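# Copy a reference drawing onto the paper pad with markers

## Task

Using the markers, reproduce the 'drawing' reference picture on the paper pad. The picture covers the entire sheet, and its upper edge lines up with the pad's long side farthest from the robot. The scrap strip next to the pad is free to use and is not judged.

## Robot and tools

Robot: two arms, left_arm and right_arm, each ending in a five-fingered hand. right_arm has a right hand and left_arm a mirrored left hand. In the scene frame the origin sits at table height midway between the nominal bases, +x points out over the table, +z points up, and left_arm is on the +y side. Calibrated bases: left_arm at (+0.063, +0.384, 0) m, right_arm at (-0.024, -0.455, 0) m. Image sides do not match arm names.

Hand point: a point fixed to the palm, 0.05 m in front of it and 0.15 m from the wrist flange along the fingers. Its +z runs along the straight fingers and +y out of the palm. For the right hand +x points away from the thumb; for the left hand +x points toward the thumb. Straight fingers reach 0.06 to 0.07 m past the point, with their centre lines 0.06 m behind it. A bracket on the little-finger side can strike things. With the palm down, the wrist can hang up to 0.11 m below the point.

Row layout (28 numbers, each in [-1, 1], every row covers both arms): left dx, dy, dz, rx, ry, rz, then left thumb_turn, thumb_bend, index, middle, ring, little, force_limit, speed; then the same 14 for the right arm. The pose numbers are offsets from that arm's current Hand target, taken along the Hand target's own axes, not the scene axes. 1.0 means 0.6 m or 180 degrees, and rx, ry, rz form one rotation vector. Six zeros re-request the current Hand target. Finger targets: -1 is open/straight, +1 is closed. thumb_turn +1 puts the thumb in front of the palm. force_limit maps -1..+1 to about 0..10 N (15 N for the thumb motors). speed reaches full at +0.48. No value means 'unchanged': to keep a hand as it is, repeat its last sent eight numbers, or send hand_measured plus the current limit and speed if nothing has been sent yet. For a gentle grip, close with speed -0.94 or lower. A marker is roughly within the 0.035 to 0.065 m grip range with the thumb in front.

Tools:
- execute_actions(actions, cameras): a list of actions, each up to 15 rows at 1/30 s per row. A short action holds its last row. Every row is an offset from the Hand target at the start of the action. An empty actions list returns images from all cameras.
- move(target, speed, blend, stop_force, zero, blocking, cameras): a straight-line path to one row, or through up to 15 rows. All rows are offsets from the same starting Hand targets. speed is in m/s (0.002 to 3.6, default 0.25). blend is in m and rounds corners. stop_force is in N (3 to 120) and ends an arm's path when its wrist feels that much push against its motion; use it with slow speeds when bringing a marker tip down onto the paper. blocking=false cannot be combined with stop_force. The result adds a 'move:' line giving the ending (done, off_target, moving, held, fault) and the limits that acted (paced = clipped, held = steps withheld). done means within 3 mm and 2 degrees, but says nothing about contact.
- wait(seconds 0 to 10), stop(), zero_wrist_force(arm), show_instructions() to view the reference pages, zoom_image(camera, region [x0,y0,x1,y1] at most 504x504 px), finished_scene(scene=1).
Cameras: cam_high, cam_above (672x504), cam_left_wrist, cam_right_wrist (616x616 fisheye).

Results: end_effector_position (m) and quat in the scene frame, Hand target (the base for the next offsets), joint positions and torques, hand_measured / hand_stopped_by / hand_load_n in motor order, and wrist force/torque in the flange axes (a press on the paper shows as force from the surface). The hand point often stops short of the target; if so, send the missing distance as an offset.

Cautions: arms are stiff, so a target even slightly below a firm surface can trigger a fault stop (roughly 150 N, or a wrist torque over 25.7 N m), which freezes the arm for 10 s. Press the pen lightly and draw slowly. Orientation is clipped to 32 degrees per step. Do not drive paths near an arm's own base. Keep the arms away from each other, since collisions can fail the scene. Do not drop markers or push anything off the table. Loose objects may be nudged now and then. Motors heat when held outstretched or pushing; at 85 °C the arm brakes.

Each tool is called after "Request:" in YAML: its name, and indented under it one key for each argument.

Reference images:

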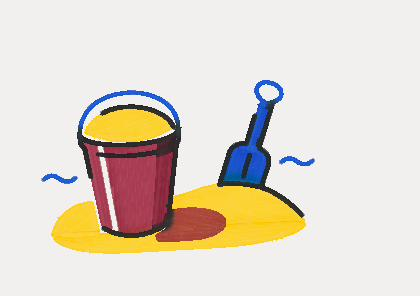

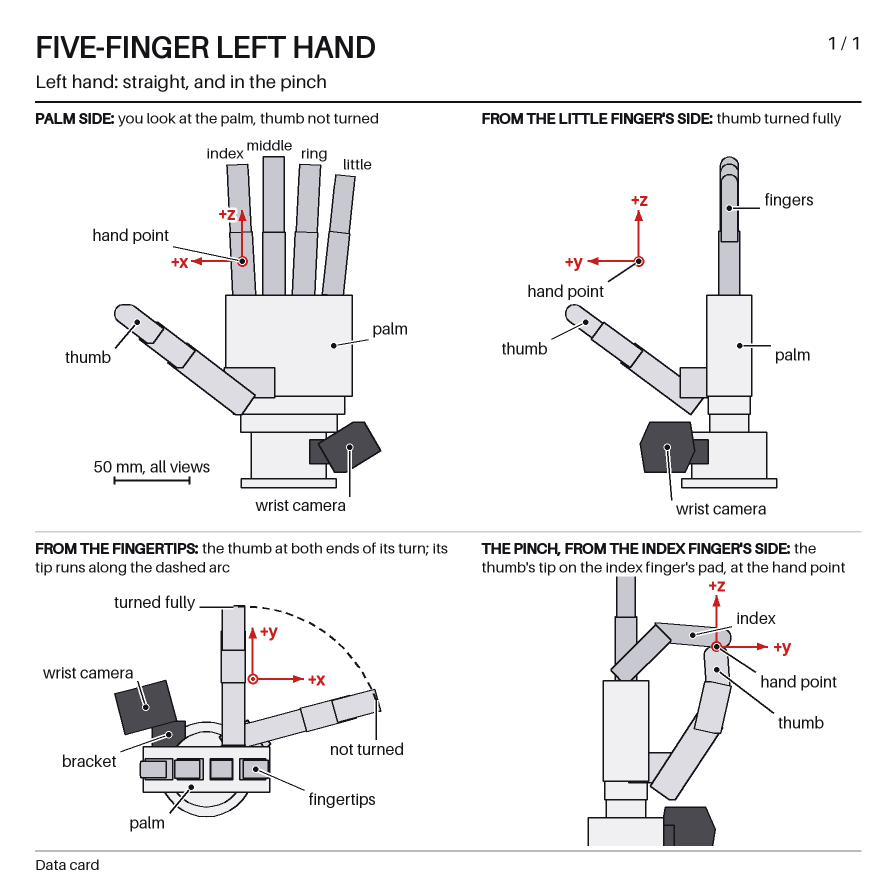

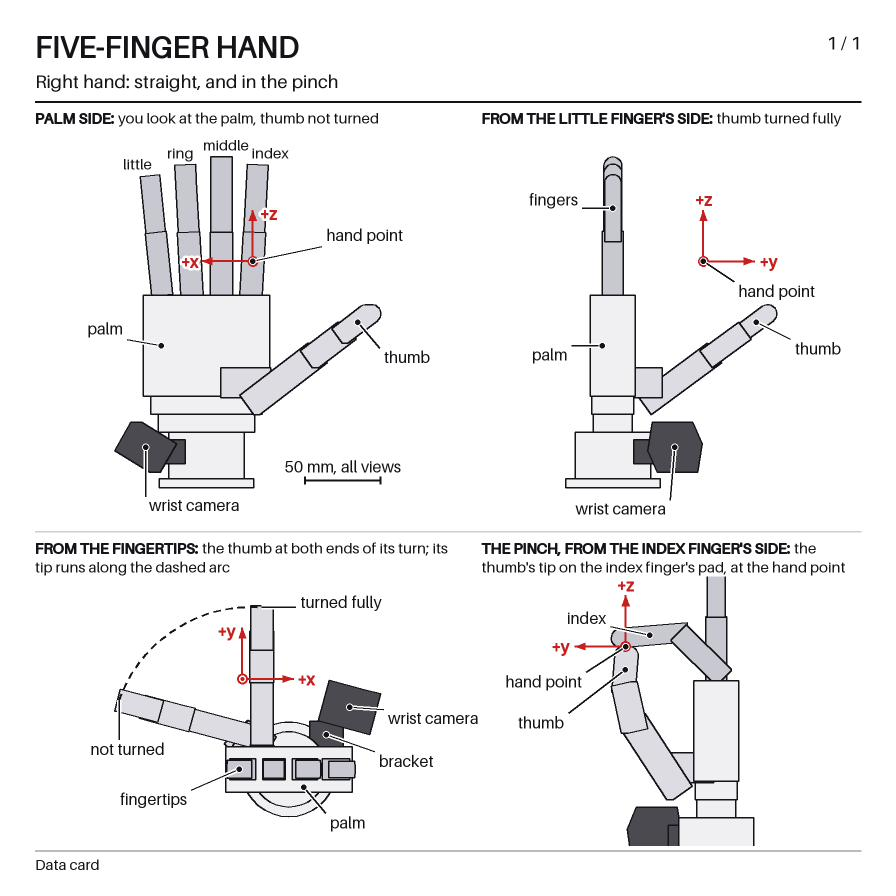

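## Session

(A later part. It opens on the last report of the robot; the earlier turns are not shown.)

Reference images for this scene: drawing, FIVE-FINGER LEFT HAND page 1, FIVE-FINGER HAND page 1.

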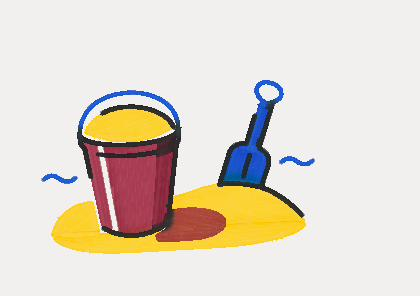

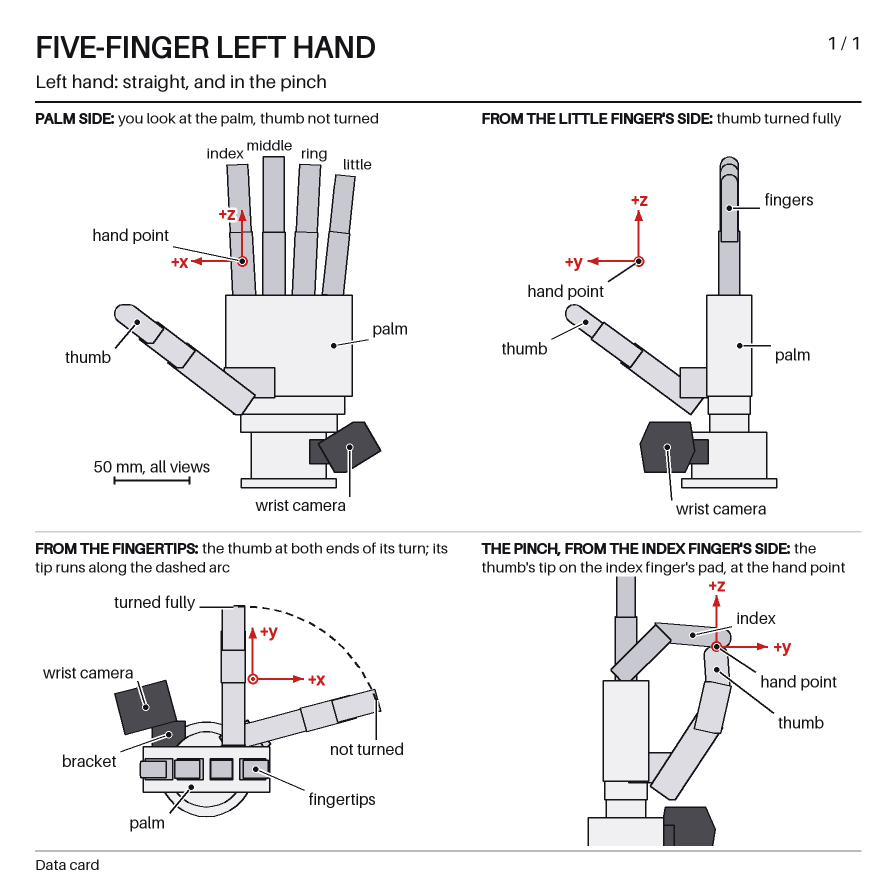

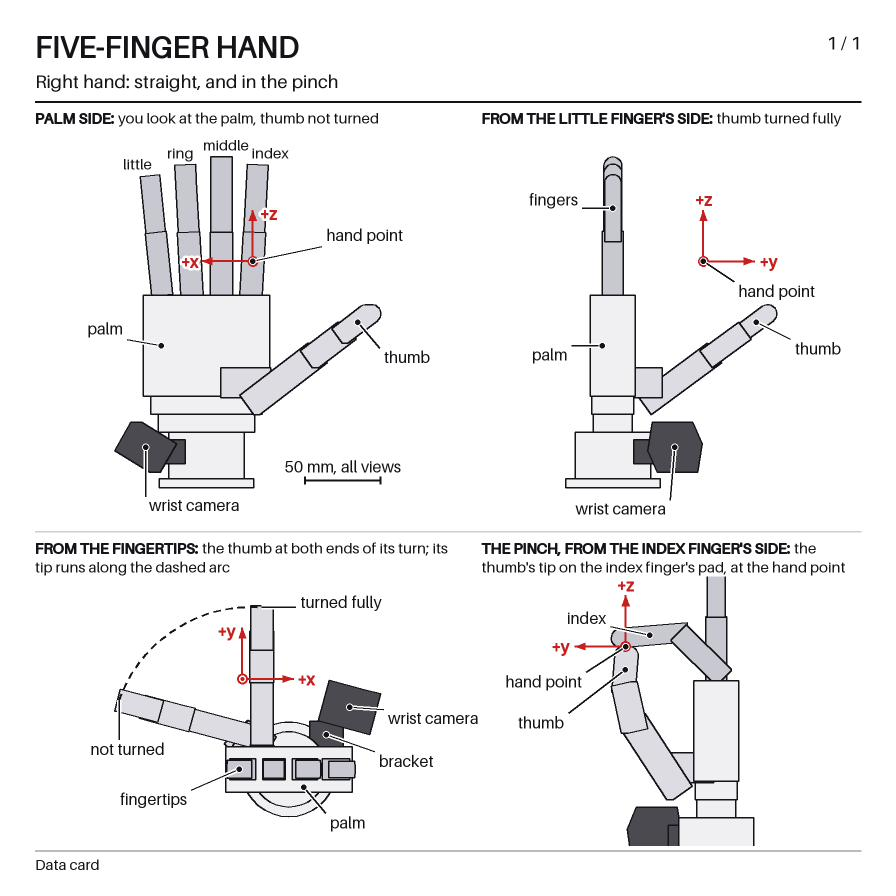

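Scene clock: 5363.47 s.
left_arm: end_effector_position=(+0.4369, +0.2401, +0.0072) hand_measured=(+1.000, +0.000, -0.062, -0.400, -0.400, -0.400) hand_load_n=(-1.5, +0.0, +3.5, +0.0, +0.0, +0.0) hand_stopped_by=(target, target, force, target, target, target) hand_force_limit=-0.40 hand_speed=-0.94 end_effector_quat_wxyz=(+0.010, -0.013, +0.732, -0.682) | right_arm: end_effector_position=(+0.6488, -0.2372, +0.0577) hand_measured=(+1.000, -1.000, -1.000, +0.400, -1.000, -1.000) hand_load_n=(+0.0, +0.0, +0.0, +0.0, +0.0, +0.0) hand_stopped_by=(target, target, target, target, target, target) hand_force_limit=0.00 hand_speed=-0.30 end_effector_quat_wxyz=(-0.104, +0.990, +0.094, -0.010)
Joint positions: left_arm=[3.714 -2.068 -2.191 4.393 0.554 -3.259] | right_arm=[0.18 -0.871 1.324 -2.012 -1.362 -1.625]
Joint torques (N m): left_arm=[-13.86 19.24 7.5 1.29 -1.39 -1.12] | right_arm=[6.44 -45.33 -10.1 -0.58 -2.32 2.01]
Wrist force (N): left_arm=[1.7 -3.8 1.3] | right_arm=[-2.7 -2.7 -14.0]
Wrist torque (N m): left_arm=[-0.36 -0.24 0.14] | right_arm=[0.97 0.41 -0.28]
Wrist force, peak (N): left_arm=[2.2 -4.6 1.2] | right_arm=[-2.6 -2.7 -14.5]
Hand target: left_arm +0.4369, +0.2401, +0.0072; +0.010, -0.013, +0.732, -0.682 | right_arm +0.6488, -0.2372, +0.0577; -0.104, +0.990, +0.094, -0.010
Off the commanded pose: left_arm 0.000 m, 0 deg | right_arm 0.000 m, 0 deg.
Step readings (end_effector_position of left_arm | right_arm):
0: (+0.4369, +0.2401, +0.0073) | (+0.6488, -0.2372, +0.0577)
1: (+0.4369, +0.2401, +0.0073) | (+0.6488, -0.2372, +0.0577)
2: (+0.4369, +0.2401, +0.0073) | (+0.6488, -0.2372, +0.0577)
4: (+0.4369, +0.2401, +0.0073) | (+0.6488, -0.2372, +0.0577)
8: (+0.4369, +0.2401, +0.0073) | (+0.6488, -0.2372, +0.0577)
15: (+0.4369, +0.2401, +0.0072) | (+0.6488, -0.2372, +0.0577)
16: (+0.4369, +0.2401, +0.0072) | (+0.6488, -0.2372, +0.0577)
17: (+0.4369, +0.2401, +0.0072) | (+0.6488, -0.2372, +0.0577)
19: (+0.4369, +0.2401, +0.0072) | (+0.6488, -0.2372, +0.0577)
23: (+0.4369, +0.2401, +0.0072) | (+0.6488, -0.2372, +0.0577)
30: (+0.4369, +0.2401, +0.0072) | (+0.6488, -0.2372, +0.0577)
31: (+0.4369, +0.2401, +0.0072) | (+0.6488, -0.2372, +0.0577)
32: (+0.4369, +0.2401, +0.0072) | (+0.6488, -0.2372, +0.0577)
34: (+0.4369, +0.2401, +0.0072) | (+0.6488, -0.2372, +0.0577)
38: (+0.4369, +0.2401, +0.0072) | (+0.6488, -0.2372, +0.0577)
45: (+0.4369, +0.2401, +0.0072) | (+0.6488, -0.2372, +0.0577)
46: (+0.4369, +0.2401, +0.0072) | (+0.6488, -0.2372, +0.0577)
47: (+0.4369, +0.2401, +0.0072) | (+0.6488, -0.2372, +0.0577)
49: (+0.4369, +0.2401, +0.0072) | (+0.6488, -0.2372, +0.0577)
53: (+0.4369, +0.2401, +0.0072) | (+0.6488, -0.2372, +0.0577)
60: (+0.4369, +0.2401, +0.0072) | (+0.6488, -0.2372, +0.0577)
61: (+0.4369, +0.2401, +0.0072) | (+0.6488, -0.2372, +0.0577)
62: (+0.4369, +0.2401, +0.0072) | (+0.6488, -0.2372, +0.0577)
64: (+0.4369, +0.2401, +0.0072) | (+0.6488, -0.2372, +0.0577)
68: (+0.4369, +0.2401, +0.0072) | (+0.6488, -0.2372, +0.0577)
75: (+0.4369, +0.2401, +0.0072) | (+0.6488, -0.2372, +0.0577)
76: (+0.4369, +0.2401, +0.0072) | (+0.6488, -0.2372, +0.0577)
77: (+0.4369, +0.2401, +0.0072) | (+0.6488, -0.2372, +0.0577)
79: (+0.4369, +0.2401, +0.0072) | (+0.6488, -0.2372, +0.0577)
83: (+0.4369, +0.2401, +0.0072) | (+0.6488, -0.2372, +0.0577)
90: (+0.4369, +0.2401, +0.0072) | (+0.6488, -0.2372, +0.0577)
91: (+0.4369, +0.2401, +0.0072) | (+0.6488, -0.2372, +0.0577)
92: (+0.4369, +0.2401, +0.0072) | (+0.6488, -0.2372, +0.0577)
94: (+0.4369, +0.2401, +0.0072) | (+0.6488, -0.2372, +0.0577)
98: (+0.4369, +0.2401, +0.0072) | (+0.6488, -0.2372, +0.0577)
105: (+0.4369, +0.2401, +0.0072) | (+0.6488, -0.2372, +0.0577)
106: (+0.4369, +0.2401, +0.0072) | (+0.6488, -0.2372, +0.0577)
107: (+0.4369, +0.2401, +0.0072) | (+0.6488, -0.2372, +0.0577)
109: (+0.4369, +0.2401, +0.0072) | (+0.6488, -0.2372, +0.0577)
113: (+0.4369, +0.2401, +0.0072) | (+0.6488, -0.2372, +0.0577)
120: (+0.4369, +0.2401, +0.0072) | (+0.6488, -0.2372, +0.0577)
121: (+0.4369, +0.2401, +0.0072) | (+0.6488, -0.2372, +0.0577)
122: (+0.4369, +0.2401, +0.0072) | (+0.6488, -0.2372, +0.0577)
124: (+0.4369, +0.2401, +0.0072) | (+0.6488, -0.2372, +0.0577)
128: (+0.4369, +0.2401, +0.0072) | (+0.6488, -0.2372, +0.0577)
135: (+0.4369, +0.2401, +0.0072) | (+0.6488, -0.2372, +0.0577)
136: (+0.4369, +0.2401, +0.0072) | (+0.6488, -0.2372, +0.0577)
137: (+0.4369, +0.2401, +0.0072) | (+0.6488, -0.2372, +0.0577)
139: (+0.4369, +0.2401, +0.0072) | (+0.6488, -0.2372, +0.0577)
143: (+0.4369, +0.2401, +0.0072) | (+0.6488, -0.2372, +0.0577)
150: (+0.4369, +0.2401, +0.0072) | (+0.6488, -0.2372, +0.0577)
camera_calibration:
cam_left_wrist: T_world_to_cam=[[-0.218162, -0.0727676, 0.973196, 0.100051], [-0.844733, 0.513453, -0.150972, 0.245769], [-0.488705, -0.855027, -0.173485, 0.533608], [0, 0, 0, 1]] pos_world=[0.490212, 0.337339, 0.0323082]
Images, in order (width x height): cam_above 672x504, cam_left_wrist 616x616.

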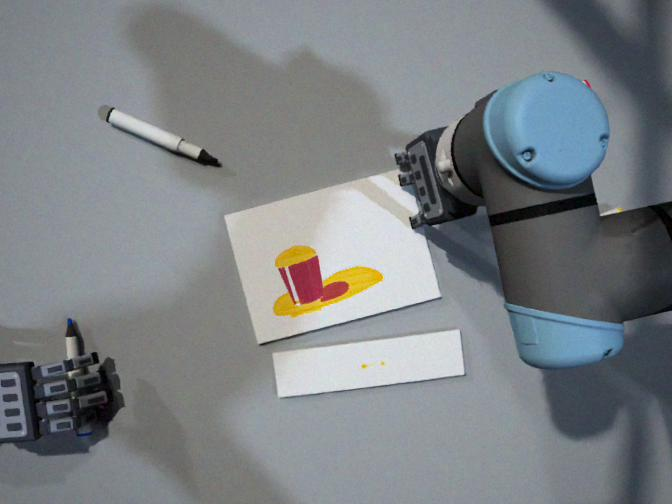

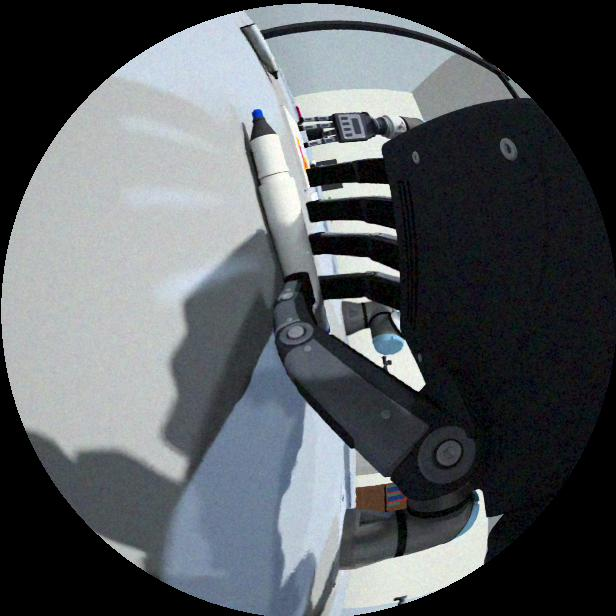

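Request:
execute_actions:
  actions:
    - [[0,0,0,0,0,0,1,0,0.31,-0.4,-0.4,-0.4,0.2,-0.94,0,0,0,0,0,0,1,-1,-1,0.4,-1,-1,0,-0.3]]
    - [[0,0,0,0,0,0,1,0,0.31,-0.4,-0.4,-0.4,0.2,-0.94,0,0,0,0,0,0,1,-1,-1,0.4,-1,-1,0,-0.3]]
    - [[0,0,0,0,0,0,1,0,0.31,-0.4,-0.4,-0.4,0.2,-0.94,0,0,0,0,0,0,1,-1,-1,0.4,-1,-1,0,-0.3]]
    - [[0,0,0,0,0,0,1,0,0.31,-0.4,-0.4,-0.4,0.2,-0.94,0,0,0,0,0,0,1,-1,-1,0.4,-1,-1,0,-0.3]]
    - [[0,0,0,0,0,0,1,0,0.31,-0.4,-0.4,-0.4,0.2,-0.94,0,0,0,0,0,0,1,-1,-1,0.4,-1,-1,0,-0.3]]
    - [[0,0,0,0,0,0,1,0,0.31,-0.4,-0.4,-0.4,0.2,-0.94,0,0,0,0,0,0,1,-1,-1,0.4,-1,-1,0,-0.3]]
    - [[0,0,0,0,0,0,1,0,0.31,-0.4,-0.4,-0.4,0.2,-0.94,0,0,0,0,0,0,1,-1,-1,0.4,-1,-1,0,-0.3]]
    - [[0,0,0,0,0,0,1,0,0.31,-0.4,-0.4,-0.4,0.2,-0.94,0,0,0,0,0,0,1,-1,-1,0.4,-1,-1,0,-0.3]]
  cameras: ["cam_left_wrist"]

Request:
zoom_image:
  camera: "cam_left_wrist"
  region: [170, 120, 420, 370]

Scene clock: 5387.30 s.
left_arm: end_effector_position=(+0.4369, +0.2401, +0.0072) hand_measured=(+1.000, +0.000, -0.054, -0.400, -0.400, -0.400) hand_load_n=(-3.0, -0.5, +6.5, +0.0, -0.5, +0.0) hand_stopped_by=(target, target, force, target, target, target) hand_force_limit=0.20 hand_speed=-0.94 end_effector_quat_wxyz=(+0.010, -0.013, +0.732, -0.682) | right_arm: end_effector_position=(+0.6488, -0.2372, +0.0577) hand_measured=(+1.000, -1.000, -1.000, +0.400, -1.000, -1.000) hand_load_n=(+0.0, +0.0, +0.0, +0.0, +0.5, +0.0) hand_stopped_by=(target, target, target, target, target, target) hand_force_limit=0.00 hand_speed=-0.30 end_effector_quat_wxyz=(-0.104, +0.990, +0.094, -0.010)
Joint positions: left_arm=[3.714 -2.068 -2.191 4.393 0.554 -3.259] | right_arm=[0.18 -0.871 1.324 -2.012 -1.362 -1.625]
Joint torques (N m): left_arm=[-12.39 20.19 -0.4 1.28 -1.12 -0.98] | right_arm=[5.84 -45.07 -9.39 -0.75 -2.24 2.04]
Wrist force (N): left_arm=[1.8 -6.0 0.7] | right_arm=[-2.5 -2.6 -14.0]
Wrist torque (N m): left_arm=[-0.45 -0.29 0.17] | right_arm=[0.98 0.40 -0.27]
Wrist force, peak (N): left_arm=[2.1 -6.4 1.3] | right_arm=[-2.7 -2.5 -14.6]
Hand target: left_arm +0.4369, +0.2401, +0.0072; +0.010, -0.013, +0.732, -0.682 | right_arm +0.6488, -0.2372, +0.0577; -0.104, +0.990, +0.094, -0.010
Off the commanded pose: left_arm 0.000 m, 0 deg | right_arm 0.000 m, 0 deg.
Step readings (end_effector_position of left_arm | right_arm):
0: (+0.4369, +0.2401, +0.0072) | (+0.6488, -0.2372, +0.0577)
1: (+0.4369, +0.2401, +0.0072) | (+0.6488, -0.2372, +0.0577)
2: (+0.4369, +0.2401, +0.0072) | (+0.6488, -0.2372, +0.0577)
4: (+0.4369, +0.2401, +0.0072) | (+0.6488, -0.2372, +0.0577)
8: (+0.4369, +0.2401, +0.0072) | (+0.6488, -0.2372, +0.0577)
15: (+0.4369, +0.2401, +0.0072) | (+0.6488, -0.2372, +0.0577)
16: (+0.4369, +0.2401, +0.0072) | (+0.6488, -0.2372, +0.0577)
17: (+0.4369, +0.2401, +0.0072) | (+0.6488, -0.2372, +0.0577)
19: (+0.4369, +0.2401, +0.0072) | (+0.6488, -0.2372, +0.0577)
23: (+0.4369, +0.2401, +0.0072) | (+0.6488, -0.2372, +0.0577)
30: (+0.4369, +0.2401, +0.0072) | (+0.6488, -0.2372, +0.0577)
31: (+0.4369, +0.2401, +0.0072) | (+0.6488, -0.2372, +0.0577)
32: (+0.4369, +0.2401, +0.0072) | (+0.6488, -0.2372, +0.0577)
34: (+0.4369, +0.2401, +0.0072) | (+0.6488, -0.2372, +0.0577)
38: (+0.4369, +0.2401, +0.0072) | (+0.6488, -0.2372, +0.0577)
45: (+0.4369, +0.2401, +0.0072) | (+0.6488, -0.2372, +0.0577)
46: (+0.4369, +0.2401, +0.0072) | (+0.6488, -0.2372, +0.0577)
47: (+0.4369, +0.2401, +0.0072) | (+0.6488, -0.2372, +0.0577)
49: (+0.4369, +0.2401, +0.0072) | (+0.6488, -0.2372, +0.0577)
53: (+0.4369, +0.2401, +0.0072) | (+0.6488, -0.2372, +0.0577)
60: (+0.4369, +0.2401, +0.0072) | (+0.6488, -0.2372, +0.0577)
61: (+0.4369, +0.2401, +0.0072) | (+0.6488, -0.2372, +0.0577)
62: (+0.4369, +0.2401, +0.0072) | (+0.6488, -0.2372, +0.0577)
64: (+0.4369, +0.2401, +0.0072) | (+0.6488, -0.2372, +0.0577)
68: (+0.4369, +0.2401, +0.0072) | (+0.6488, -0.2372, +0.0577)
75: (+0.4369, +0.2401, +0.0072) | (+0.6488, -0.2372, +0.0577)
76: (+0.4369, +0.2401, +0.0072) | (+0.6488, -0.2372, +0.0577)
77: (+0.4369, +0.2401, +0.0072) | (+0.6488, -0.2372, +0.0577)
79: (+0.4369, +0.2401, +0.0072) | (+0.6488, -0.2372, +0.0577)
83: (+0.4369, +0.2401, +0.0072) | (+0.6488, -0.2372, +0.0577)
90: (+0.4369, +0.2401, +0.0072) | (+0.6488, -0.2372, +0.0577)
91: (+0.4369, +0.2401, +0.0072) | (+0.6488, -0.2372, +0.0577)
92: (+0.4369, +0.2401, +0.0072) | (+0.6488, -0.2372, +0.0577)
94: (+0.4369, +0.2401, +0.0072) | (+0.6488, -0.2372, +0.0577)
98: (+0.4369, +0.2401, +0.0072) | (+0.6488, -0.2372, +0.0577)
105: (+0.4369, +0.2401, +0.0072) | (+0.6488, -0.2372, +0.0577)
106: (+0.4369, +0.2401, +0.0072) | (+0.6488, -0.2372, +0.0577)
107: (+0.4369, +0.2401, +0.0072) | (+0.6488, -0.2372, +0.0577)
109: (+0.4369, +0.2401, +0.0072) | (+0.6488, -0.2372, +0.0577)
113: (+0.4369, +0.2401, +0.0072) | (+0.6488, -0.2372, +0.0577)
120: (+0.4369, +0.2401, +0.0072) | (+0.6488, -0.2372, +0.0577)
camera_calibration:
cam_left_wrist: T_world_to_cam=[[-0.218162, -0.0727676, 0.973196, 0.100051], [-0.844733, 0.513453, -0.150972, 0.245769], [-0.488705, -0.855027, -0.173485, 0.533608], [0, 0, 0, 1]] pos_world=[0.490212, 0.337339, 0.0323082]
Images, in order (width x height): cam_left_wrist 616x616.

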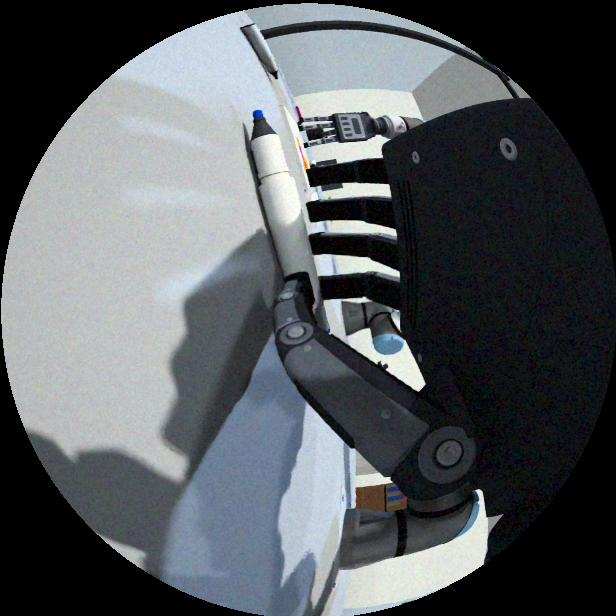

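Scaled by 2.016 from the camera's 616x616 image, which has a finer 880x880 frame.

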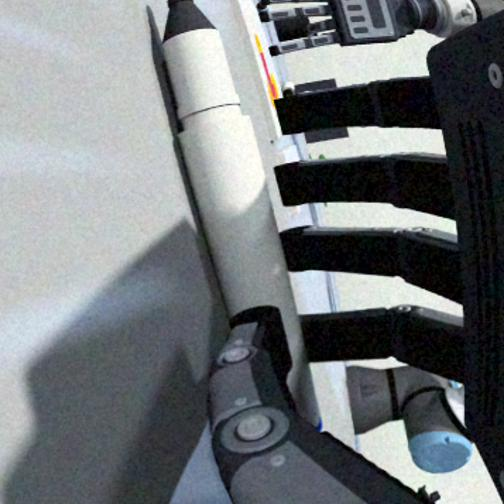

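Request:
execute_actions:
  actions:
    - [[0,0,0,0,0,0,1,0,0.31,-0.4,0.3,0.3,-0.7,-0.94,0,0,0,0,0,0,1,-1,-1,0.4,-1,-1,0,-0.3]]
    - [[0,0,0,0,0,0,1,0,0.31,-0.4,0.3,0.3,-0.7,-0.94,0,0,0,0,0,0,1,-1,-1,0.4,-1,-1,0,-0.3]]
    - [[0,0,0,0,0,0,1,0,0.31,-0.4,0.3,0.3,-0.7,-0.94,0,0,0,0,0,0,1,-1,-1,0.4,-1,-1,0,-0.3]]
    - [[0,0,0,0,0,0,1,0,0.31,-0.4,0.3,0.3,-0.7,-0.94,0,0,0,0,0,0,1,-1,-1,0.4,-1,-1,0,-0.3]]
    - [[0,0,0,0,0,0,1,0,0.31,-0.4,0.3,0.3,-0.7,-0.94,0,0,0,0,0,0,1,-1,-1,0.4,-1,-1,0,-0.3]]
    - [[0,0,0,0,0,0,1,0,0.31,-0.4,0.3,0.3,-0.7,-0.94,0,0,0,0,0,0,1,-1,-1,0.4,-1,-1,0,-0.3]]
    - [[0,0,0,0,0,0,1,0,0.31,-0.4,0.3,0.3,-0.7,-0.94,0,0,0,0,0,0,1,-1,-1,0.4,-1,-1,0,-0.3]]
    - [[0,0,0,0,0,0,1,0,0.31,-0.4,0.3,0.3,-0.7,-0.94,0,0,0,0,0,0,1,-1,-1,0.4,-1,-1,0,-0.3]]
    - [[0,0,0,0,0,0,1,0,0.31,-0.4,0.3,0.3,-0.7,-0.94,0,0,0,0,0,0,1,-1,-1,0.4,-1,-1,0,-0.3]]
    - [[0,0,0,0,0,0,1,0,0.31,-0.4,0.3,0.3,-0.7,-0.94,0,0,0,0,0,0,1,-1,-1,0.4,-1,-1,0,-0.3]]
  cameras: ["cam_left_wrist"]

Request:
zoom_image:
  camera: "cam_left_wrist"
  region: [170, 120, 420, 370]

Scene clock: 5421.40 s.
left_arm: end_effector_position=(+0.4369, +0.2401, +0.0072) hand_measured=(+1.000, +0.000, -0.054, -0.400, -0.074, -0.062) hand_load_n=(-3.0, +0.5, +6.5, +0.0, +1.5, +2.0) hand_stopped_by=(target, target, force, target, force, force) hand_force_limit=-0.70 hand_speed=-0.94 end_effector_quat_wxyz=(+0.010, -0.013, +0.732, -0.682) | right_arm: end_effector_position=(+0.6488, -0.2372, +0.0577) hand_measured=(+1.000, -1.000, -1.000, +0.400, -1.000, -1.000) hand_load_n=(+0.0, +0.0, +0.0, +0.0, +0.0, +0.0) hand_stopped_by=(target, target, target, target, target, target) hand_force_limit=0.00 hand_speed=-0.30 end_effector_quat_wxyz=(-0.104, +0.990, +0.094, -0.010)
Joint positions: left_arm=[3.714 -2.068 -2.191 4.393 0.554 -3.259] | right_arm=[0.18 -0.871 1.324 -2.012 -1.362 -1.625]
Joint torques (N m): left_arm=[-9 19.92 -0.06 1.41 -0.67 -1.12] | right_arm=[5.41 -44.79 -9.43 -0.75 -2.11 2.02]
Wrist force (N): left_arm=[1.6 -7.5 1.7] | right_arm=[-2.8 -2.6 -13.8]
Wrist torque (N m): left_arm=[-0.44 -0.19 0.24] | right_arm=[0.98 0.43 -0.29]
Wrist force, peak (N): left_arm=[1.8 -8.0 1.8] | right_arm=[-2.7 -2.6 -14.5]
Hand target: left_arm +0.4369, +0.2401, +0.0072; +0.010, -0.013, +0.732, -0.682 | right_arm +0.6488, -0.2372, +0.0577; -0.104, +0.990, +0.094, -0.010
Off the commanded pose: left_arm 0.000 m, 0 deg | right_arm 0.000 m, 0 deg.
Step readings (end_effector_position of left_arm | right_arm):
0: (+0.4369, +0.2401, +0.0072) | (+0.6488, -0.2372, +0.0577)
1: (+0.4369, +0.2401, +0.0072) | (+0.6488, -0.2372, +0.0577)
2: (+0.4369, +0.2401, +0.0072) | (+0.6488, -0.2372, +0.0577)
4: (+0.4369, +0.2401, +0.0072) | (+0.6488, -0.2372, +0.0577)
8: (+0.4369, +0.2401, +0.0072) | (+0.6488, -0.2372, +0.0577)
15: (+0.4369, +0.2401, +0.0072) | (+0.6488, -0.2372, +0.0577)
16: (+0.4369, +0.2401, +0.0072) | (+0.6488, -0.2372, +0.0577)
17: (+0.4369, +0.2401, +0.0072) | (+0.6488, -0.2372, +0.0577)
19: (+0.4369, +0.2401, +0.0072) | (+0.6488, -0.2372, +0.0577)
23: (+0.4369, +0.2401, +0.0072) | (+0.6488, -0.2372, +0.0577)
30: (+0.4369, +0.2401, +0.0072) | (+0.6488, -0.2372, +0.0577)
31: (+0.4369, +0.2401, +0.0072) | (+0.6488, -0.2372, +0.0577)
32: (+0.4369, +0.2401, +0.0072) | (+0.6488, -0.2372, +0.0577)
34: (+0.4369, +0.2401, +0.0072) | (+0.6488, -0.2372, +0.0577)
38: (+0.4369, +0.2401, +0.0072) | (+0.6488, -0.2372, +0.0577)
45: (+0.4369, +0.2401, +0.0072) | (+0.6488, -0.2372, +0.0577)
46: (+0.4369, +0.2401, +0.0072) | (+0.6488, -0.2372, +0.0577)
47: (+0.4369, +0.2401, +0.0072) | (+0.6488, -0.2372, +0.0577)
49: (+0.4369, +0.2401, +0.0072) | (+0.6488, -0.2372, +0.0577)
53: (+0.4369, +0.2401, +0.0072) | (+0.6488, -0.2372, +0.0577)
60: (+0.4369, +0.2401, +0.0072) | (+0.6488, -0.2372, +0.0577)
61: (+0.4369, +0.2401, +0.0072) | (+0.6488, -0.2372, +0.0577)
62: (+0.4369, +0.2401, +0.0072) | (+0.6488, -0.2372, +0.0577)
64: (+0.4369, +0.2401, +0.0072) | (+0.6488, -0.2372, +0.0577)
68: (+0.4369, +0.2401, +0.0072) | (+0.6488, -0.2372, +0.0577)
75: (+0.4369, +0.2401, +0.0072) | (+0.6488, -0.2372, +0.0577)
76: (+0.4369, +0.2401, +0.0072) | (+0.6488, -0.2372, +0.0577)
77: (+0.4369, +0.2401, +0.0072) | (+0.6488, -0.2372, +0.0577)
79: (+0.4369, +0.2401, +0.0072) | (+0.6488, -0.2372, +0.0577)
83: (+0.4369, +0.2401, +0.0072) | (+0.6488, -0.2372, +0.0577)
90: (+0.4369, +0.2401, +0.0072) | (+0.6488, -0.2372, +0.0577)
91: (+0.4369, +0.2401, +0.0072) | (+0.6488, -0.2372, +0.0577)
92: (+0.4369, +0.2401, +0.0072) | (+0.6488, -0.2372, +0.0577)
94: (+0.4369, +0.2401, +0.0072) | (+0.6488, -0.2372, +0.0577)
98: (+0.4369, +0.2401, +0.0072) | (+0.6488, -0.2372, +0.0577)
105: (+0.4369, +0.2401, +0.0072) | (+0.6488, -0.2372, +0.0577)
106: (+0.4369, +0.2401, +0.0072) | (+0.6488, -0.2372, +0.0577)
107: (+0.4369, +0.2401, +0.0072) | (+0.6488, -0.2372, +0.0577)
109: (+0.4369, +0.2401, +0.0072) | (+0.6488, -0.2372, +0.0577)
113: (+0.4369, +0.2401, +0.0072) | (+0.6488, -0.2372, +0.0577)
120: (+0.4369, +0.2401, +0.0072) | (+0.6488, -0.2372, +0.0577)
121: (+0.4369, +0.2401, +0.0072) | (+0.6488, -0.2372, +0.0577)
122: (+0.4369, +0.2401, +0.0072) | (+0.6488, -0.2372, +0.0577)
124: (+0.4369, +0.2401, +0.0072) | (+0.6488, -0.2372, +0.0577)
128: (+0.4369, +0.2401, +0.0072) | (+0.6488, -0.2372, +0.0577)
135: (+0.4369, +0.2401, +0.0072) | (+0.6488, -0.2372, +0.0577)
136: (+0.4369, +0.2401, +0.0072) | (+0.6488, -0.2372, +0.0577)
137: (+0.4369, +0.2401, +0.0072) | (+0.6488, -0.2372, +0.0577)
139: (+0.4369, +0.2401, +0.0072) | (+0.6488, -0.2372, +0.0577)
143: (+0.4369, +0.2401, +0.0072) | (+0.6488, -0.2372, +0.0577)
150: (+0.4369, +0.2401, +0.0072) | (+0.6488, -0.2372, +0.0577)
camera_calibration:
cam_left_wrist: T_world_to_cam=[[-0.218162, -0.0727676, 0.973196, 0.100051], [-0.844733, 0.513453, -0.150972, 0.245769], [-0.488705, -0.855027, -0.173485, 0.533608], [0, 0, 0, 1]] pos_world=[0.490212, 0.337339, 0.0323082]
Images, in order (width x height): cam_left_wrist 616x616.

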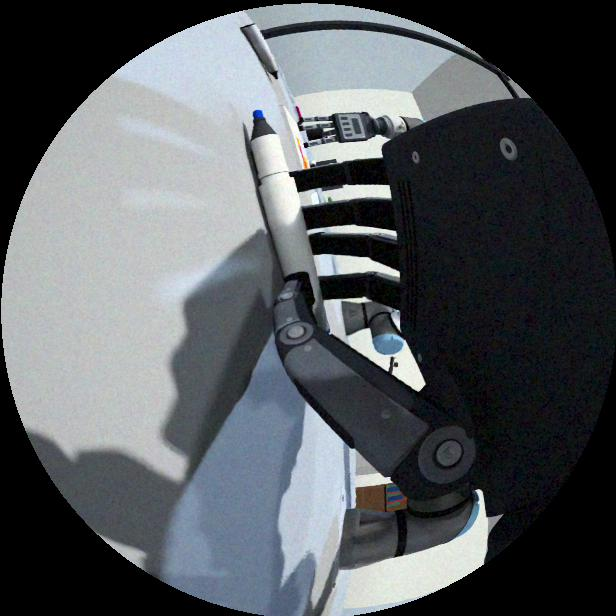

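Scaled by 2.016 from the camera's 616x616 image, which has a finer 880x880 frame.

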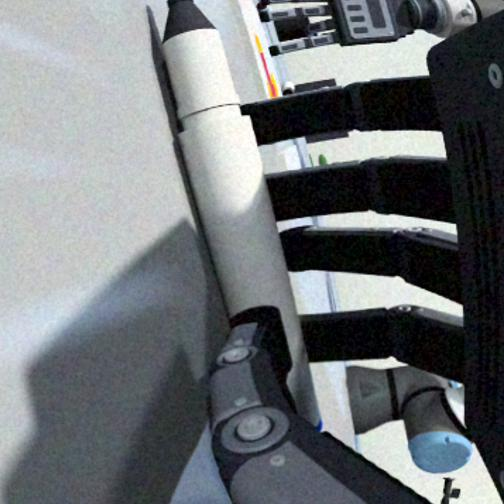

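Request:
move:
  target: [0,-0.0166,-0.0012,0,0,0,1,0,0.31,-0.4,0.3,0.3,-0.7,-0.94,0,0,0,0,0,0,1,-1,-1,0.4,-1,-1,0,-0.3]
  speed: 0.015
  cameras: ["cam_left_wrist"]

Request:
zoom_image:
  camera: "cam_left_wrist"
  region: [170, 120, 420, 370]

Scene clock: 5431.87 s.
left_arm: end_effector_position=(+0.4369, +0.2401, +0.0173) hand_measured=(+1.000, +0.000, -0.054, -0.400, -0.074, -0.062) hand_load_n=(-2.0, +3.5, +5.5, +0.0, +0.0, +1.0) hand_stopped_by=(target, target, force, target, force, force) hand_force_limit=-0.70 hand_speed=-0.94 end_effector_quat_wxyz=(+0.010, -0.013, +0.732, -0.682) | right_arm: end_effector_position=(+0.6488, -0.2372, +0.0577) hand_measured=(+1.000, -1.000, -1.000, +0.400, -1.000, -1.000) hand_load_n=(+0.0, +0.0, +0.0, +0.0, +0.5, +0.0) hand_stopped_by=(target, target, target, target, target, target) hand_force_limit=0.00 hand_speed=-0.30 end_effector_quat_wxyz=(-0.104, +0.990, +0.094, -0.010)
Joint positions: left_arm=[3.714 -2.042 -2.189 4.365 0.554 -3.259] | right_arm=[0.18 -0.871 1.324 -2.012 -1.362 -1.625]
Joint torques (N m): left_arm=[-9.73 17.26 17.85 1.25 -0.68 -0.61] | right_arm=[5.39 -44.84 -9.36 -0.69 -2.2 2.03]
Wrist force (N): left_arm=[1.7 -0.7 1.1] | right_arm=[-2.6 -2.7 -14.1]
Wrist torque (N m): left_arm=[-0.31 -0.26 0.14] | right_arm=[0.97 0.42 -0.27]
Wrist force, peak (N): left_arm=[1.6 -8.0 1.5] | right_arm=[-2.7 -2.8 -14.6]
Hand target: left_arm +0.4369, +0.2401, +0.0172; +0.010, -0.013, +0.732, -0.682 | right_arm +0.6488, -0.2372, +0.0577; -0.104, +0.990, +0.094, -0.010
Off the commanded pose: left_arm 0.000 m, 0 deg | right_arm 0.000 m, 0 deg.
move: done
camera_calibration:
cam_left_wrist: T_world_to_cam=[[-0.218209, -0.0728508, 0.973179, 0.0902733], [-0.844725, 0.513466, -0.150969, 0.247285], [-0.488696, -0.855012, -0.173582, 0.535355], [0, 0, 0, 1]] pos_world=[0.490212, 0.337338, 0.0424082]
Images, in order (width x height): cam_left_wrist 616x616.

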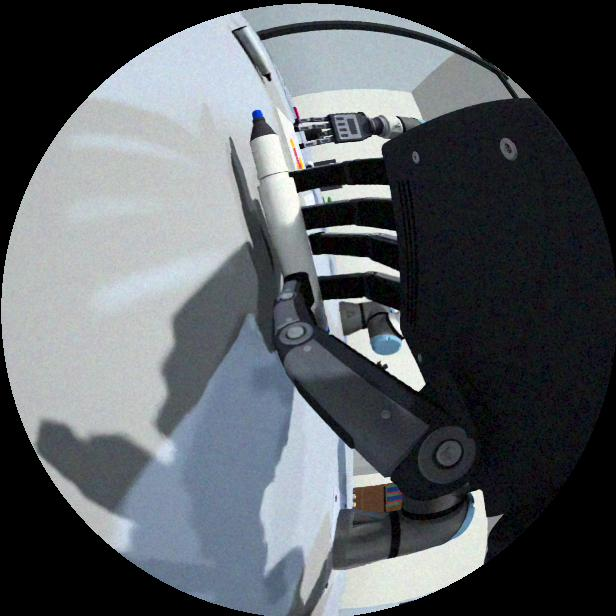

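Scaled by 2.016 from the camera's 616x616 image, which has a finer 880x880 frame.

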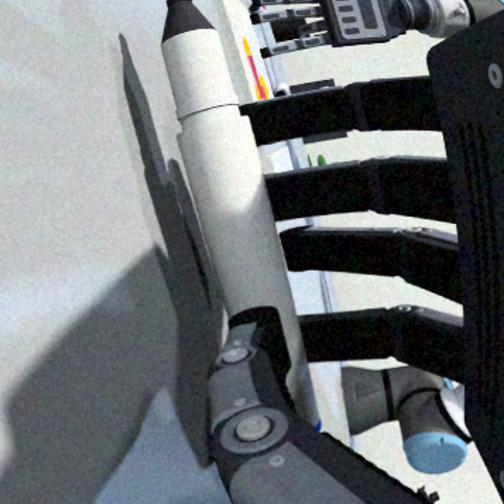

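Request:
execute_actions:
  actions:
    - [[0,0,0,0,0,0,1,0,0.31,0.3,0.3,0.3,0,-0.94,0,0,0,0,0,0,1,-1,-1,0.4,-1,-1,0,-0.3]]
    - [[0,0,0,0,0,0,1,0,0.31,0.3,0.3,0.3,0,-0.94,0,0,0,0,0,0,1,-1,-1,0.4,-1,-1,0,-0.3]]
    - [[0,0,0,0,0,0,1,0,0.31,0.3,0.3,0.3,0,-0.94,0,0,0,0,0,0,1,-1,-1,0.4,-1,-1,0,-0.3]]
    - [[0,0,0,0,0,0,1,0,0.31,0.3,0.3,0.3,0,-0.94,0,0,0,0,0,0,1,-1,-1,0.4,-1,-1,0,-0.3]]
    - [[0,0,0,0,0,0,1,0,0.31,0.3,0.3,0.3,0,-0.94,0,0,0,0,0,0,1,-1,-1,0.4,-1,-1,0,-0.3]]
    - [[0,0,0,0,0,0,1,0,0.31,0.3,0.3,0.3,0,-0.94,0,0,0,0,0,0,1,-1,-1,0.4,-1,-1,0,-0.3]]
    - [[0,0,0,0,0,0,1,0,0.31,0.3,0.3,0.3,0,-0.94,0,0,0,0,0,0,1,-1,-1,0.4,-1,-1,0,-0.3]]
    - [[0,0,0,0,0,0,1,0,0.31,0.3,0.3,0.3,0,-0.94,0,0,0,0,0,0,1,-1,-1,0.4,-1,-1,0,-0.3]]
    - [[0,0,0,0,0,0,1,0,0.31,0.3,0.3,0.3,0,-0.94,0,0,0,0,0,0,1,-1,-1,0.4,-1,-1,0,-0.3]]
    - [[0,0,0,0,0,0,1,0,0.31,0.3,0.3,0.3,0,-0.94,0,0,0,0,0,0,1,-1,-1,0.4,-1,-1,0,-0.3]]
  cameras: ["cam_left_wrist"]

Request:
zoom_image:
  camera: "cam_left_wrist"
  region: [170, 120, 420, 370]

Scene clock: 5461.33 s.
left_arm: end_effector_position=(+0.4369, +0.2401, +0.0172) hand_measured=(+1.000, -0.002, -0.054, -0.052, -0.074, -0.062) hand_load_n=(-1.5, +6.0, +5.0, +6.0, +0.0, +0.0) hand_stopped_by=(target, target, force, force, force, force) hand_force_limit=0.00 hand_speed=-0.94 end_effector_quat_wxyz=(+0.010, -0.013, +0.732, -0.682) | right_arm: end_effector_position=(+0.6488, -0.2372, +0.0577) hand_measured=(+1.000, -1.000, -1.000, +0.400, -1.000, -1.000) hand_load_n=(+0.0, +0.0, +0.0, +0.0, +0.5, +0.0) hand_stopped_by=(target, target, target, target, target, target) hand_force_limit=0.00 hand_speed=-0.30 end_effector_quat_wxyz=(-0.104, +0.990, +0.094, -0.010)
Joint positions: left_arm=[3.714 -2.042 -2.189 4.365 0.554 -3.259] | right_arm=[0.18 -0.871 1.324 -2.012 -1.362 -1.625]
Joint torques (N m): left_arm=[-10.83 18.82 -0.91 1.34 -1.26 0.84] | right_arm=[5.52 -45.38 -9.26 -0.93 -2.12 2.13]
Wrist force (N): left_arm=[1.9 -0.9 1.2] | right_arm=[-2.5 -2.6 -14.5]
Wrist torque (N m): left_arm=[-0.34 -0.27 0.16] | right_arm=[1.02 0.42 -0.27]
Wrist force, peak (N): left_arm=[1.9 -1.0 1.5] | right_arm=[-2.8 -2.6 -14.4]
Hand target: left_arm +0.4369, +0.2401, +0.0172; +0.010, -0.013, +0.732, -0.682 | right_arm +0.6488, -0.2372, +0.0577; -0.104, +0.990, +0.094, -0.010
Off the commanded pose: left_arm 0.000 m, 0 deg | right_arm 0.000 m, 0 deg.
Step readings (end_effector_position of left_arm | right_arm):
0: (+0.4369, +0.2401, +0.0172) | (+0.6488, -0.2372, +0.0577)
1: (+0.4369, +0.2401, +0.0172) | (+0.6488, -0.2372, +0.0577)
2: (+0.4369, +0.2401, +0.0172) | (+0.6488, -0.2372, +0.0577)
4: (+0.4369, +0.2401, +0.0172) | (+0.6488, -0.2372, +0.0577)
8: (+0.4369, +0.2401, +0.0172) | (+0.6488, -0.2372, +0.0577)
15: (+0.4369, +0.2401, +0.0172) | (+0.6488, -0.2372, +0.0577)
16: (+0.4369, +0.2401, +0.0172) | (+0.6488, -0.2372, +0.0577)
17: (+0.4369, +0.2401, +0.0172) | (+0.6488, -0.2372, +0.0577)
19: (+0.4369, +0.2401, +0.0172) | (+0.6488, -0.2372, +0.0577)
23: (+0.4369, +0.2401, +0.0172) | (+0.6488, -0.2372, +0.0577)
30: (+0.4369, +0.2401, +0.0172) | (+0.6488, -0.2372, +0.0577)
31: (+0.4369, +0.2401, +0.0172) | (+0.6488, -0.2372, +0.0577)
32: (+0.4369, +0.2401, +0.0172) | (+0.6488, -0.2372, +0.0577)
34: (+0.4369, +0.2401, +0.0172) | (+0.6488, -0.2372, +0.0577)
38: (+0.4369, +0.2401, +0.0172) | (+0.6488, -0.2372, +0.0577)
45: (+0.4369, +0.2401, +0.0172) | (+0.6488, -0.2372, +0.0577)
46: (+0.4369, +0.2401, +0.0172) | (+0.6488, -0.2372, +0.0577)
47: (+0.4369, +0.2401, +0.0172) | (+0.6488, -0.2372, +0.0577)
49: (+0.4369, +0.2401, +0.0172) | (+0.6488, -0.2372, +0.0577)
53: (+0.4369, +0.2401, +0.0172) | (+0.6488, -0.2372, +0.0577)
60: (+0.4369, +0.2401, +0.0172) | (+0.6488, -0.2372, +0.0577)
61: (+0.4369, +0.2401, +0.0172) | (+0.6488, -0.2372, +0.0577)
62: (+0.4369, +0.2401, +0.0172) | (+0.6488, -0.2372, +0.0577)
64: (+0.4369, +0.2401, +0.0172) | (+0.6488, -0.2372, +0.0577)
68: (+0.4369, +0.2401, +0.0172) | (+0.6488, -0.2372, +0.0577)
75: (+0.4369, +0.2401, +0.0172) | (+0.6488, -0.2372, +0.0577)
76: (+0.4369, +0.2401, +0.0172) | (+0.6488, -0.2372, +0.0577)
77: (+0.4369, +0.2401, +0.0172) | (+0.6488, -0.2372, +0.0577)
79: (+0.4369, +0.2401, +0.0172) | (+0.6488, -0.2372, +0.0577)
83: (+0.4369, +0.2401, +0.0172) | (+0.6488, -0.2372, +0.0577)
90: (+0.4369, +0.2401, +0.0172) | (+0.6488, -0.2372, +0.0577)
91: (+0.4369, +0.2401, +0.0172) | (+0.6488, -0.2372, +0.0577)
92: (+0.4369, +0.2401, +0.0172) | (+0.6488, -0.2372, +0.0577)
94: (+0.4369, +0.2401, +0.0172) | (+0.6488, -0.2372, +0.0577)
98: (+0.4369, +0.2401, +0.0172) | (+0.6488, -0.2372, +0.0577)
105: (+0.4369, +0.2401, +0.0172) | (+0.6488, -0.2372, +0.0577)
106: (+0.4369, +0.2401, +0.0172) | (+0.6488, -0.2372, +0.0577)
107: (+0.4369, +0.2401, +0.0172) | (+0.6488, -0.2372, +0.0577)
109: (+0.4369, +0.2401, +0.0172) | (+0.6488, -0.2372, +0.0577)
113: (+0.4369, +0.2401, +0.0172) | (+0.6488, -0.2372, +0.0577)
120: (+0.4369, +0.2401, +0.0172) | (+0.6488, -0.2372, +0.0577)
121: (+0.4369, +0.2401, +0.0172) | (+0.6488, -0.2372, +0.0577)
122: (+0.4369, +0.2401, +0.0172) | (+0.6488, -0.2372, +0.0577)
124: (+0.4369, +0.2401, +0.0172) | (+0.6488, -0.2372, +0.0577)
128: (+0.4369, +0.2401, +0.0172) | (+0.6488, -0.2372, +0.0577)
135: (+0.4369, +0.2401, +0.0172) | (+0.6488, -0.2372, +0.0577)
136: (+0.4369, +0.2401, +0.0172) | (+0.6488, -0.2372, +0.0577)
137: (+0.4369, +0.2401, +0.0172) | (+0.6488, -0.2372, +0.0577)
139: (+0.4369, +0.2401, +0.0172) | (+0.6488, -0.2372, +0.0577)
143: (+0.4369, +0.2401, +0.0172) | (+0.6488, -0.2372, +0.0577)
150: (+0.4369, +0.2401, +0.0172) | (+0.6488, -0.2372, +0.0577)
camera_calibration:
cam_left_wrist: T_world_to_cam=[[-0.218162, -0.0727676, 0.973196, 0.0903187], [-0.844733, 0.513453, -0.150972, 0.247278], [-0.488705, -0.855027, -0.173485, 0.535342], [0, 0, 0, 1]] pos_world=[0.490212, 0.337339, 0.0423082]
Images, in order (width x height): cam_left_wrist 616x616.

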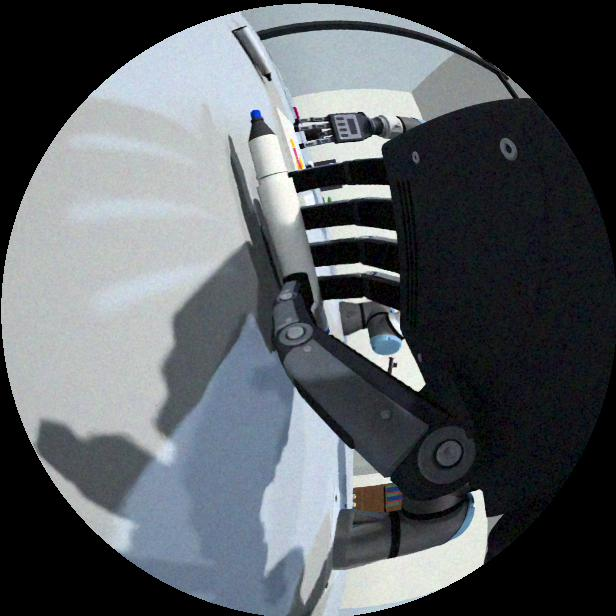

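Scaled by 2.016 from the camera's 616x616 image, which has a finer 880x880 frame.

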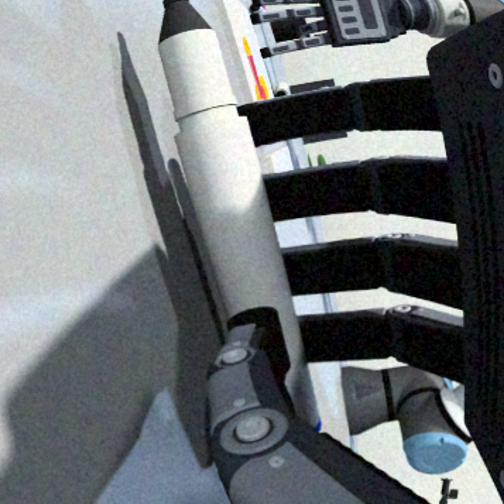

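Request:
execute_actions:
  actions:
    - [[0,0,0,0,0,0,1,0,0.31,0.3,0.31,0.31,-0.6,-0.94,0,0,0,0,0,0,1,-1,-1,0.4,-1,-1,0,-0.3]]
    - [[0,0,0,0,0,0,1,0,0.31,0.3,0.31,0.31,-0.6,-0.94,0,0,0,0,0,0,1,-1,-1,0.4,-1,-1,0,-0.3]]
    - [[0,0,0,0,0,0,1,0,0.31,0.3,0.31,0.31,-0.6,-0.94,0,0,0,0,0,0,1,-1,-1,0.4,-1,-1,0,-0.3]]
    - [[0,0,0,0,0,0,1,0,0.33,0.33,0.31,0.31,0.4,-0.95,0,0,0,0,0,0,1,-1,-1,0.4,-1,-1,0,-0.3]]
    - [[0,0,0,0,0,0,1,0,0.33,0.33,0.31,0.31,0.4,-0.95,0,0,0,0,0,0,1,-1,-1,0.4,-1,-1,0,-0.3]]
    - [[0,0,0,0,0,0,1,0,0.33,0.33,0.31,0.31,0.4,-0.95,0,0,0,0,0,0,1,-1,-1,0.4,-1,-1,0,-0.3]]
    - [[0,0,0,0,0,0,1,0,0.33,0.33,0.31,0.31,0.4,-0.95,0,0,0,0,0,0,1,-1,-1,0.4,-1,-1,0,-0.3]]
  cameras: ["cam_left_wrist"]

Request:
zoom_image:
  camera: "cam_left_wrist"
  region: [170, 120, 420, 370]

Scene clock: 5481.40 s.
left_arm: end_effector_position=(+0.4369, +0.2401, +0.0172) hand_measured=(+1.000, -0.002, -0.050, -0.044, -0.058, -0.034) hand_load_n=(+0.0, +8.5, +6.5, +8.5, +0.0, +2.0) hand_stopped_by=(target, target, force, force, force, force) hand_force_limit=0.40 hand_speed=-0.95 end_effector_quat_wxyz=(+0.010, -0.013, +0.732, -0.682) | right_arm: end_effector_position=(+0.6488, -0.2372, +0.0577) hand_measured=(+1.000, -1.000, -1.000, +0.400, -1.000, -1.000) hand_load_n=(+0.0, +0.0, +0.0, +0.0, +0.0, +0.0) hand_stopped_by=(target, target, target, target, target, target) hand_force_limit=0.00 hand_speed=-0.30 end_effector_quat_wxyz=(-0.104, +0.990, +0.094, -0.010)
Joint positions: left_arm=[3.714 -2.042 -2.189 4.365 0.554 -3.259] | right_arm=[0.18 -0.871 1.324 -2.012 -1.362 -1.625]
Joint torques (N m): left_arm=[-12.07 18.72 -0.36 1.25 -1.34 0] | right_arm=[5.33 -44.56 -9.1 -0.96 -2.14 1.91]
Wrist force (N): left_arm=[1.5 -0.8 1.4] | right_arm=[-2.7 -2.5 -14.2]
Wrist torque (N m): left_arm=[-0.33 -0.21 0.13] | right_arm=[1.00 0.43 -0.27]
Wrist force, peak (N): left_arm=[2.0 -0.7 1.6] | right_arm=[-2.8 -2.6 -14.6]
Hand target: left_arm +0.4369, +0.2401, +0.0172; +0.010, -0.013, +0.732, -0.682 | right_arm +0.6488, -0.2372, +0.0577; -0.104, +0.990, +0.094, -0.010
Off the commanded pose: left_arm 0.000 m, 0 deg | right_arm 0.000 m, 0 deg.
Step readings (end_effector_position of left_arm | right_arm):
0: (+0.4369, +0.2401, +0.0172) | (+0.6488, -0.2372, +0.0577)
1: (+0.4369, +0.2401, +0.0172) | (+0.6488, -0.2372, +0.0577)
2: (+0.4369, +0.2401, +0.0172) | (+0.6488, -0.2372, +0.0577)
4: (+0.4369, +0.2401, +0.0172) | (+0.6488, -0.2372, +0.0577)
8: (+0.4369, +0.2401, +0.0172) | (+0.6488, -0.2372, +0.0577)
15: (+0.4369, +0.2401, +0.0172) | (+0.6488, -0.2372, +0.0577)
16: (+0.4369, +0.2401, +0.0172) | (+0.6488, -0.2372, +0.0577)
17: (+0.4369, +0.2401, +0.0172) | (+0.6488, -0.2372, +0.0577)
19: (+0.4369, +0.2401, +0.0172) | (+0.6488, -0.2372, +0.0577)
23: (+0.4369, +0.2401, +0.0172) | (+0.6488, -0.2372, +0.0577)
30: (+0.4369, +0.2401, +0.0172) | (+0.6488, -0.2372, +0.0577)
31: (+0.4369, +0.2401, +0.0172) | (+0.6488, -0.2372, +0.0577)
32: (+0.4369, +0.2401, +0.0172) | (+0.6488, -0.2372, +0.0577)
34: (+0.4369, +0.2401, +0.0172) | (+0.6488, -0.2372, +0.0577)
38: (+0.4369, +0.2401, +0.0172) | (+0.6488, -0.2372, +0.0577)
45: (+0.4369, +0.2401, +0.0172) | (+0.6488, -0.2372, +0.0577)
46: (+0.4369, +0.2401, +0.0172) | (+0.6488, -0.2372, +0.0577)
47: (+0.4369, +0.2401, +0.0172) | (+0.6488, -0.2372, +0.0577)
49: (+0.4369, +0.2401, +0.0172) | (+0.6488, -0.2372, +0.0577)
53: (+0.4369, +0.2401, +0.0172) | (+0.6488, -0.2372, +0.0577)
60: (+0.4369, +0.2401, +0.0172) | (+0.6488, -0.2372, +0.0577)
61: (+0.4369, +0.2401, +0.0172) | (+0.6488, -0.2372, +0.0577)
62: (+0.4369, +0.2401, +0.0172) | (+0.6488, -0.2372, +0.0577)
64: (+0.4369, +0.2401, +0.0172) | (+0.6488, -0.2372, +0.0577)
68: (+0.4369, +0.2401, +0.0172) | (+0.6488, -0.2372, +0.0577)
75: (+0.4369, +0.2401, +0.0172) | (+0.6488, -0.2372, +0.0577)
76: (+0.4369, +0.2401, +0.0172) | (+0.6488, -0.2372, +0.0577)
77: (+0.4369, +0.2401, +0.0172) | (+0.6488, -0.2372, +0.0577)
79: (+0.4369, +0.2401, +0.0172) | (+0.6488, -0.2372, +0.0577)
83: (+0.4369, +0.2401, +0.0172) | (+0.6488, -0.2372, +0.0577)
90: (+0.4369, +0.2401, +0.0172) | (+0.6488, -0.2372, +0.0577)
91: (+0.4369, +0.2401, +0.0172) | (+0.6488, -0.2372, +0.0577)
92: (+0.4369, +0.2401, +0.0172) | (+0.6488, -0.2372, +0.0577)
94: (+0.4369, +0.2401, +0.0172) | (+0.6488, -0.2372, +0.0577)
98: (+0.4369, +0.2401, +0.0172) | (+0.6488, -0.2372, +0.0577)
105: (+0.4369, +0.2401, +0.0172) | (+0.6488, -0.2372, +0.0577)
camera_calibration:
cam_left_wrist: T_world_to_cam=[[-0.218154, -0.0727721, 0.973197, 0.0903165], [-0.844735, 0.513452, -0.150964, 0.247279], [-0.488705, -0.855027, -0.173485, 0.535342], [0, 0, 0, 1]] pos_world=[0.490212, 0.337339, 0.0423082]
Images, in order (width x height): cam_left_wrist 616x616.

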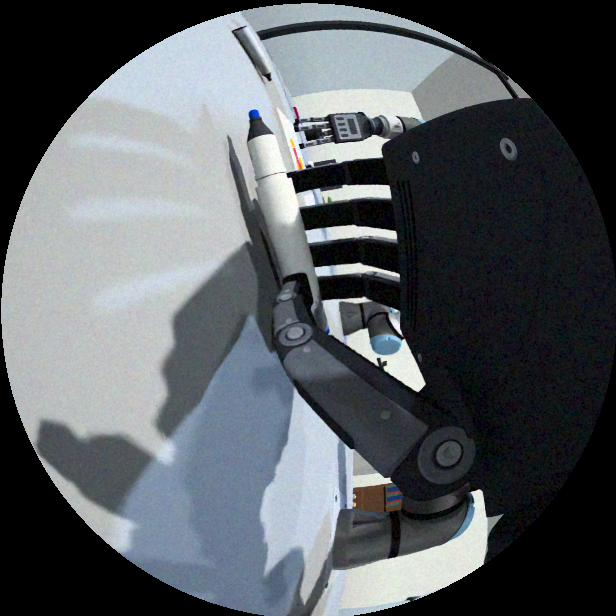

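Scaled by 2.016 from the camera's 616x616 image, which has a finer 880x880 frame.

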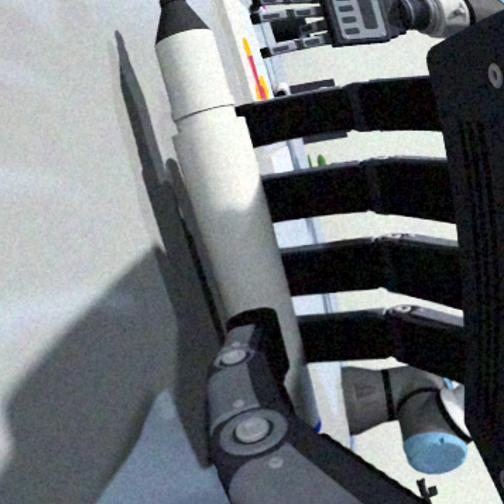

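Request:
move:
  target:
    - [0,-0.2078,-0.0145,0,0,0,1,0,0.33,0.33,0.31,0.31,0.4,-0.95,0,0,0,0,0,0,1,-1,-1,0.4,-1,-1,0,-0.3]
    - [-0.1462,-0.3562,0.2475,0,-0.2112,-0.0148,1,0,0.33,0.33,0.31,0.31,0.4,-0.95,0,0,0,0,0,0,1,-1,-1,0.4,-1,-1,0,-0.3]
  speed: [0.08,0.15]
  blend: 0.02
  cameras: ["cam_left_wrist"]

Scene clock: 5541.30 s.
left_arm: end_effector_position=(+0.5305, +0.0798, +0.2198) hand_measured=(+1.000, -0.002, -0.050, -0.044, -0.058, -0.034) hand_load_n=(+0.0, +8.5, +6.5, +8.5, +0.0, +2.0) hand_stopped_by=(target, target, force, force, force, force) hand_force_limit=0.40 hand_speed=-0.95 end_effector_quat_wxyz=(+0.232, -0.251, +0.688, -0.640) | right_arm: end_effector_position=(+0.6488, -0.2372, +0.0577) hand_measured=(+1.000, -1.000, -1.000, +0.400, -1.000, -1.000) hand_load_n=(+0.0, +0.0, +0.0, +0.0, +0.5, +0.0) hand_stopped_by=(target, target, target, target, target, target) hand_force_limit=0.00 hand_speed=-0.30 end_effector_quat_wxyz=(-0.104, +0.990, +0.094, -0.010)
Joint positions: left_arm=[3.243 -1.551 -2.099 3.52 -0.589 -3.035] | right_arm=[0.18 -0.871 1.324 -2.012 -1.362 -1.625]
Joint torques (N m): left_arm=[0.74 7.65 4.93 -1.1 -1.03 -0.17] | right_arm=[4.72 -44.55 -9.44 -1.13 -1.96 1.95]
Wrist force (N): left_arm=[1.9 -0.8 1.2] | right_arm=[-2.7 -2.5 -14.3]
Wrist torque (N m): left_arm=[-0.31 -0.29 0.16] | right_arm=[1.02 0.44 -0.28]
Wrist force, peak (N): left_arm=[2.5 -1.3 1.8] | right_arm=[-2.7 -2.7 -14.5]
Hand target: left_arm +0.5305, +0.0798, +0.2197; +0.232, -0.251, +0.688, -0.640 | right_arm +0.6488, -0.2372, +0.0577; -0.104, +0.990, +0.094, -0.010
Off the commanded pose: left_arm 0.000 m, 0 deg | right_arm 0.000 m, 0 deg.
move: done
camera_calibration:
cam_left_wrist: T_world_to_cam=[[-0.126854, -0.193594, 0.972846, -0.136825], [-0.981555, -0.116923, -0.151257, 0.562157], [0.143031, -0.97409, -0.175191, 0.153936], [0, 0, 0, 1]] pos_world=[0.512414, 0.189188, 0.245108]
Images, in order (width x height): cam_left_wrist 616x616.

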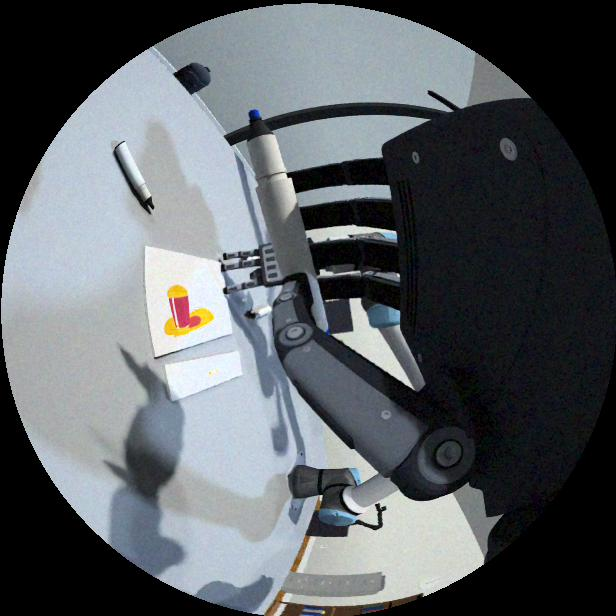

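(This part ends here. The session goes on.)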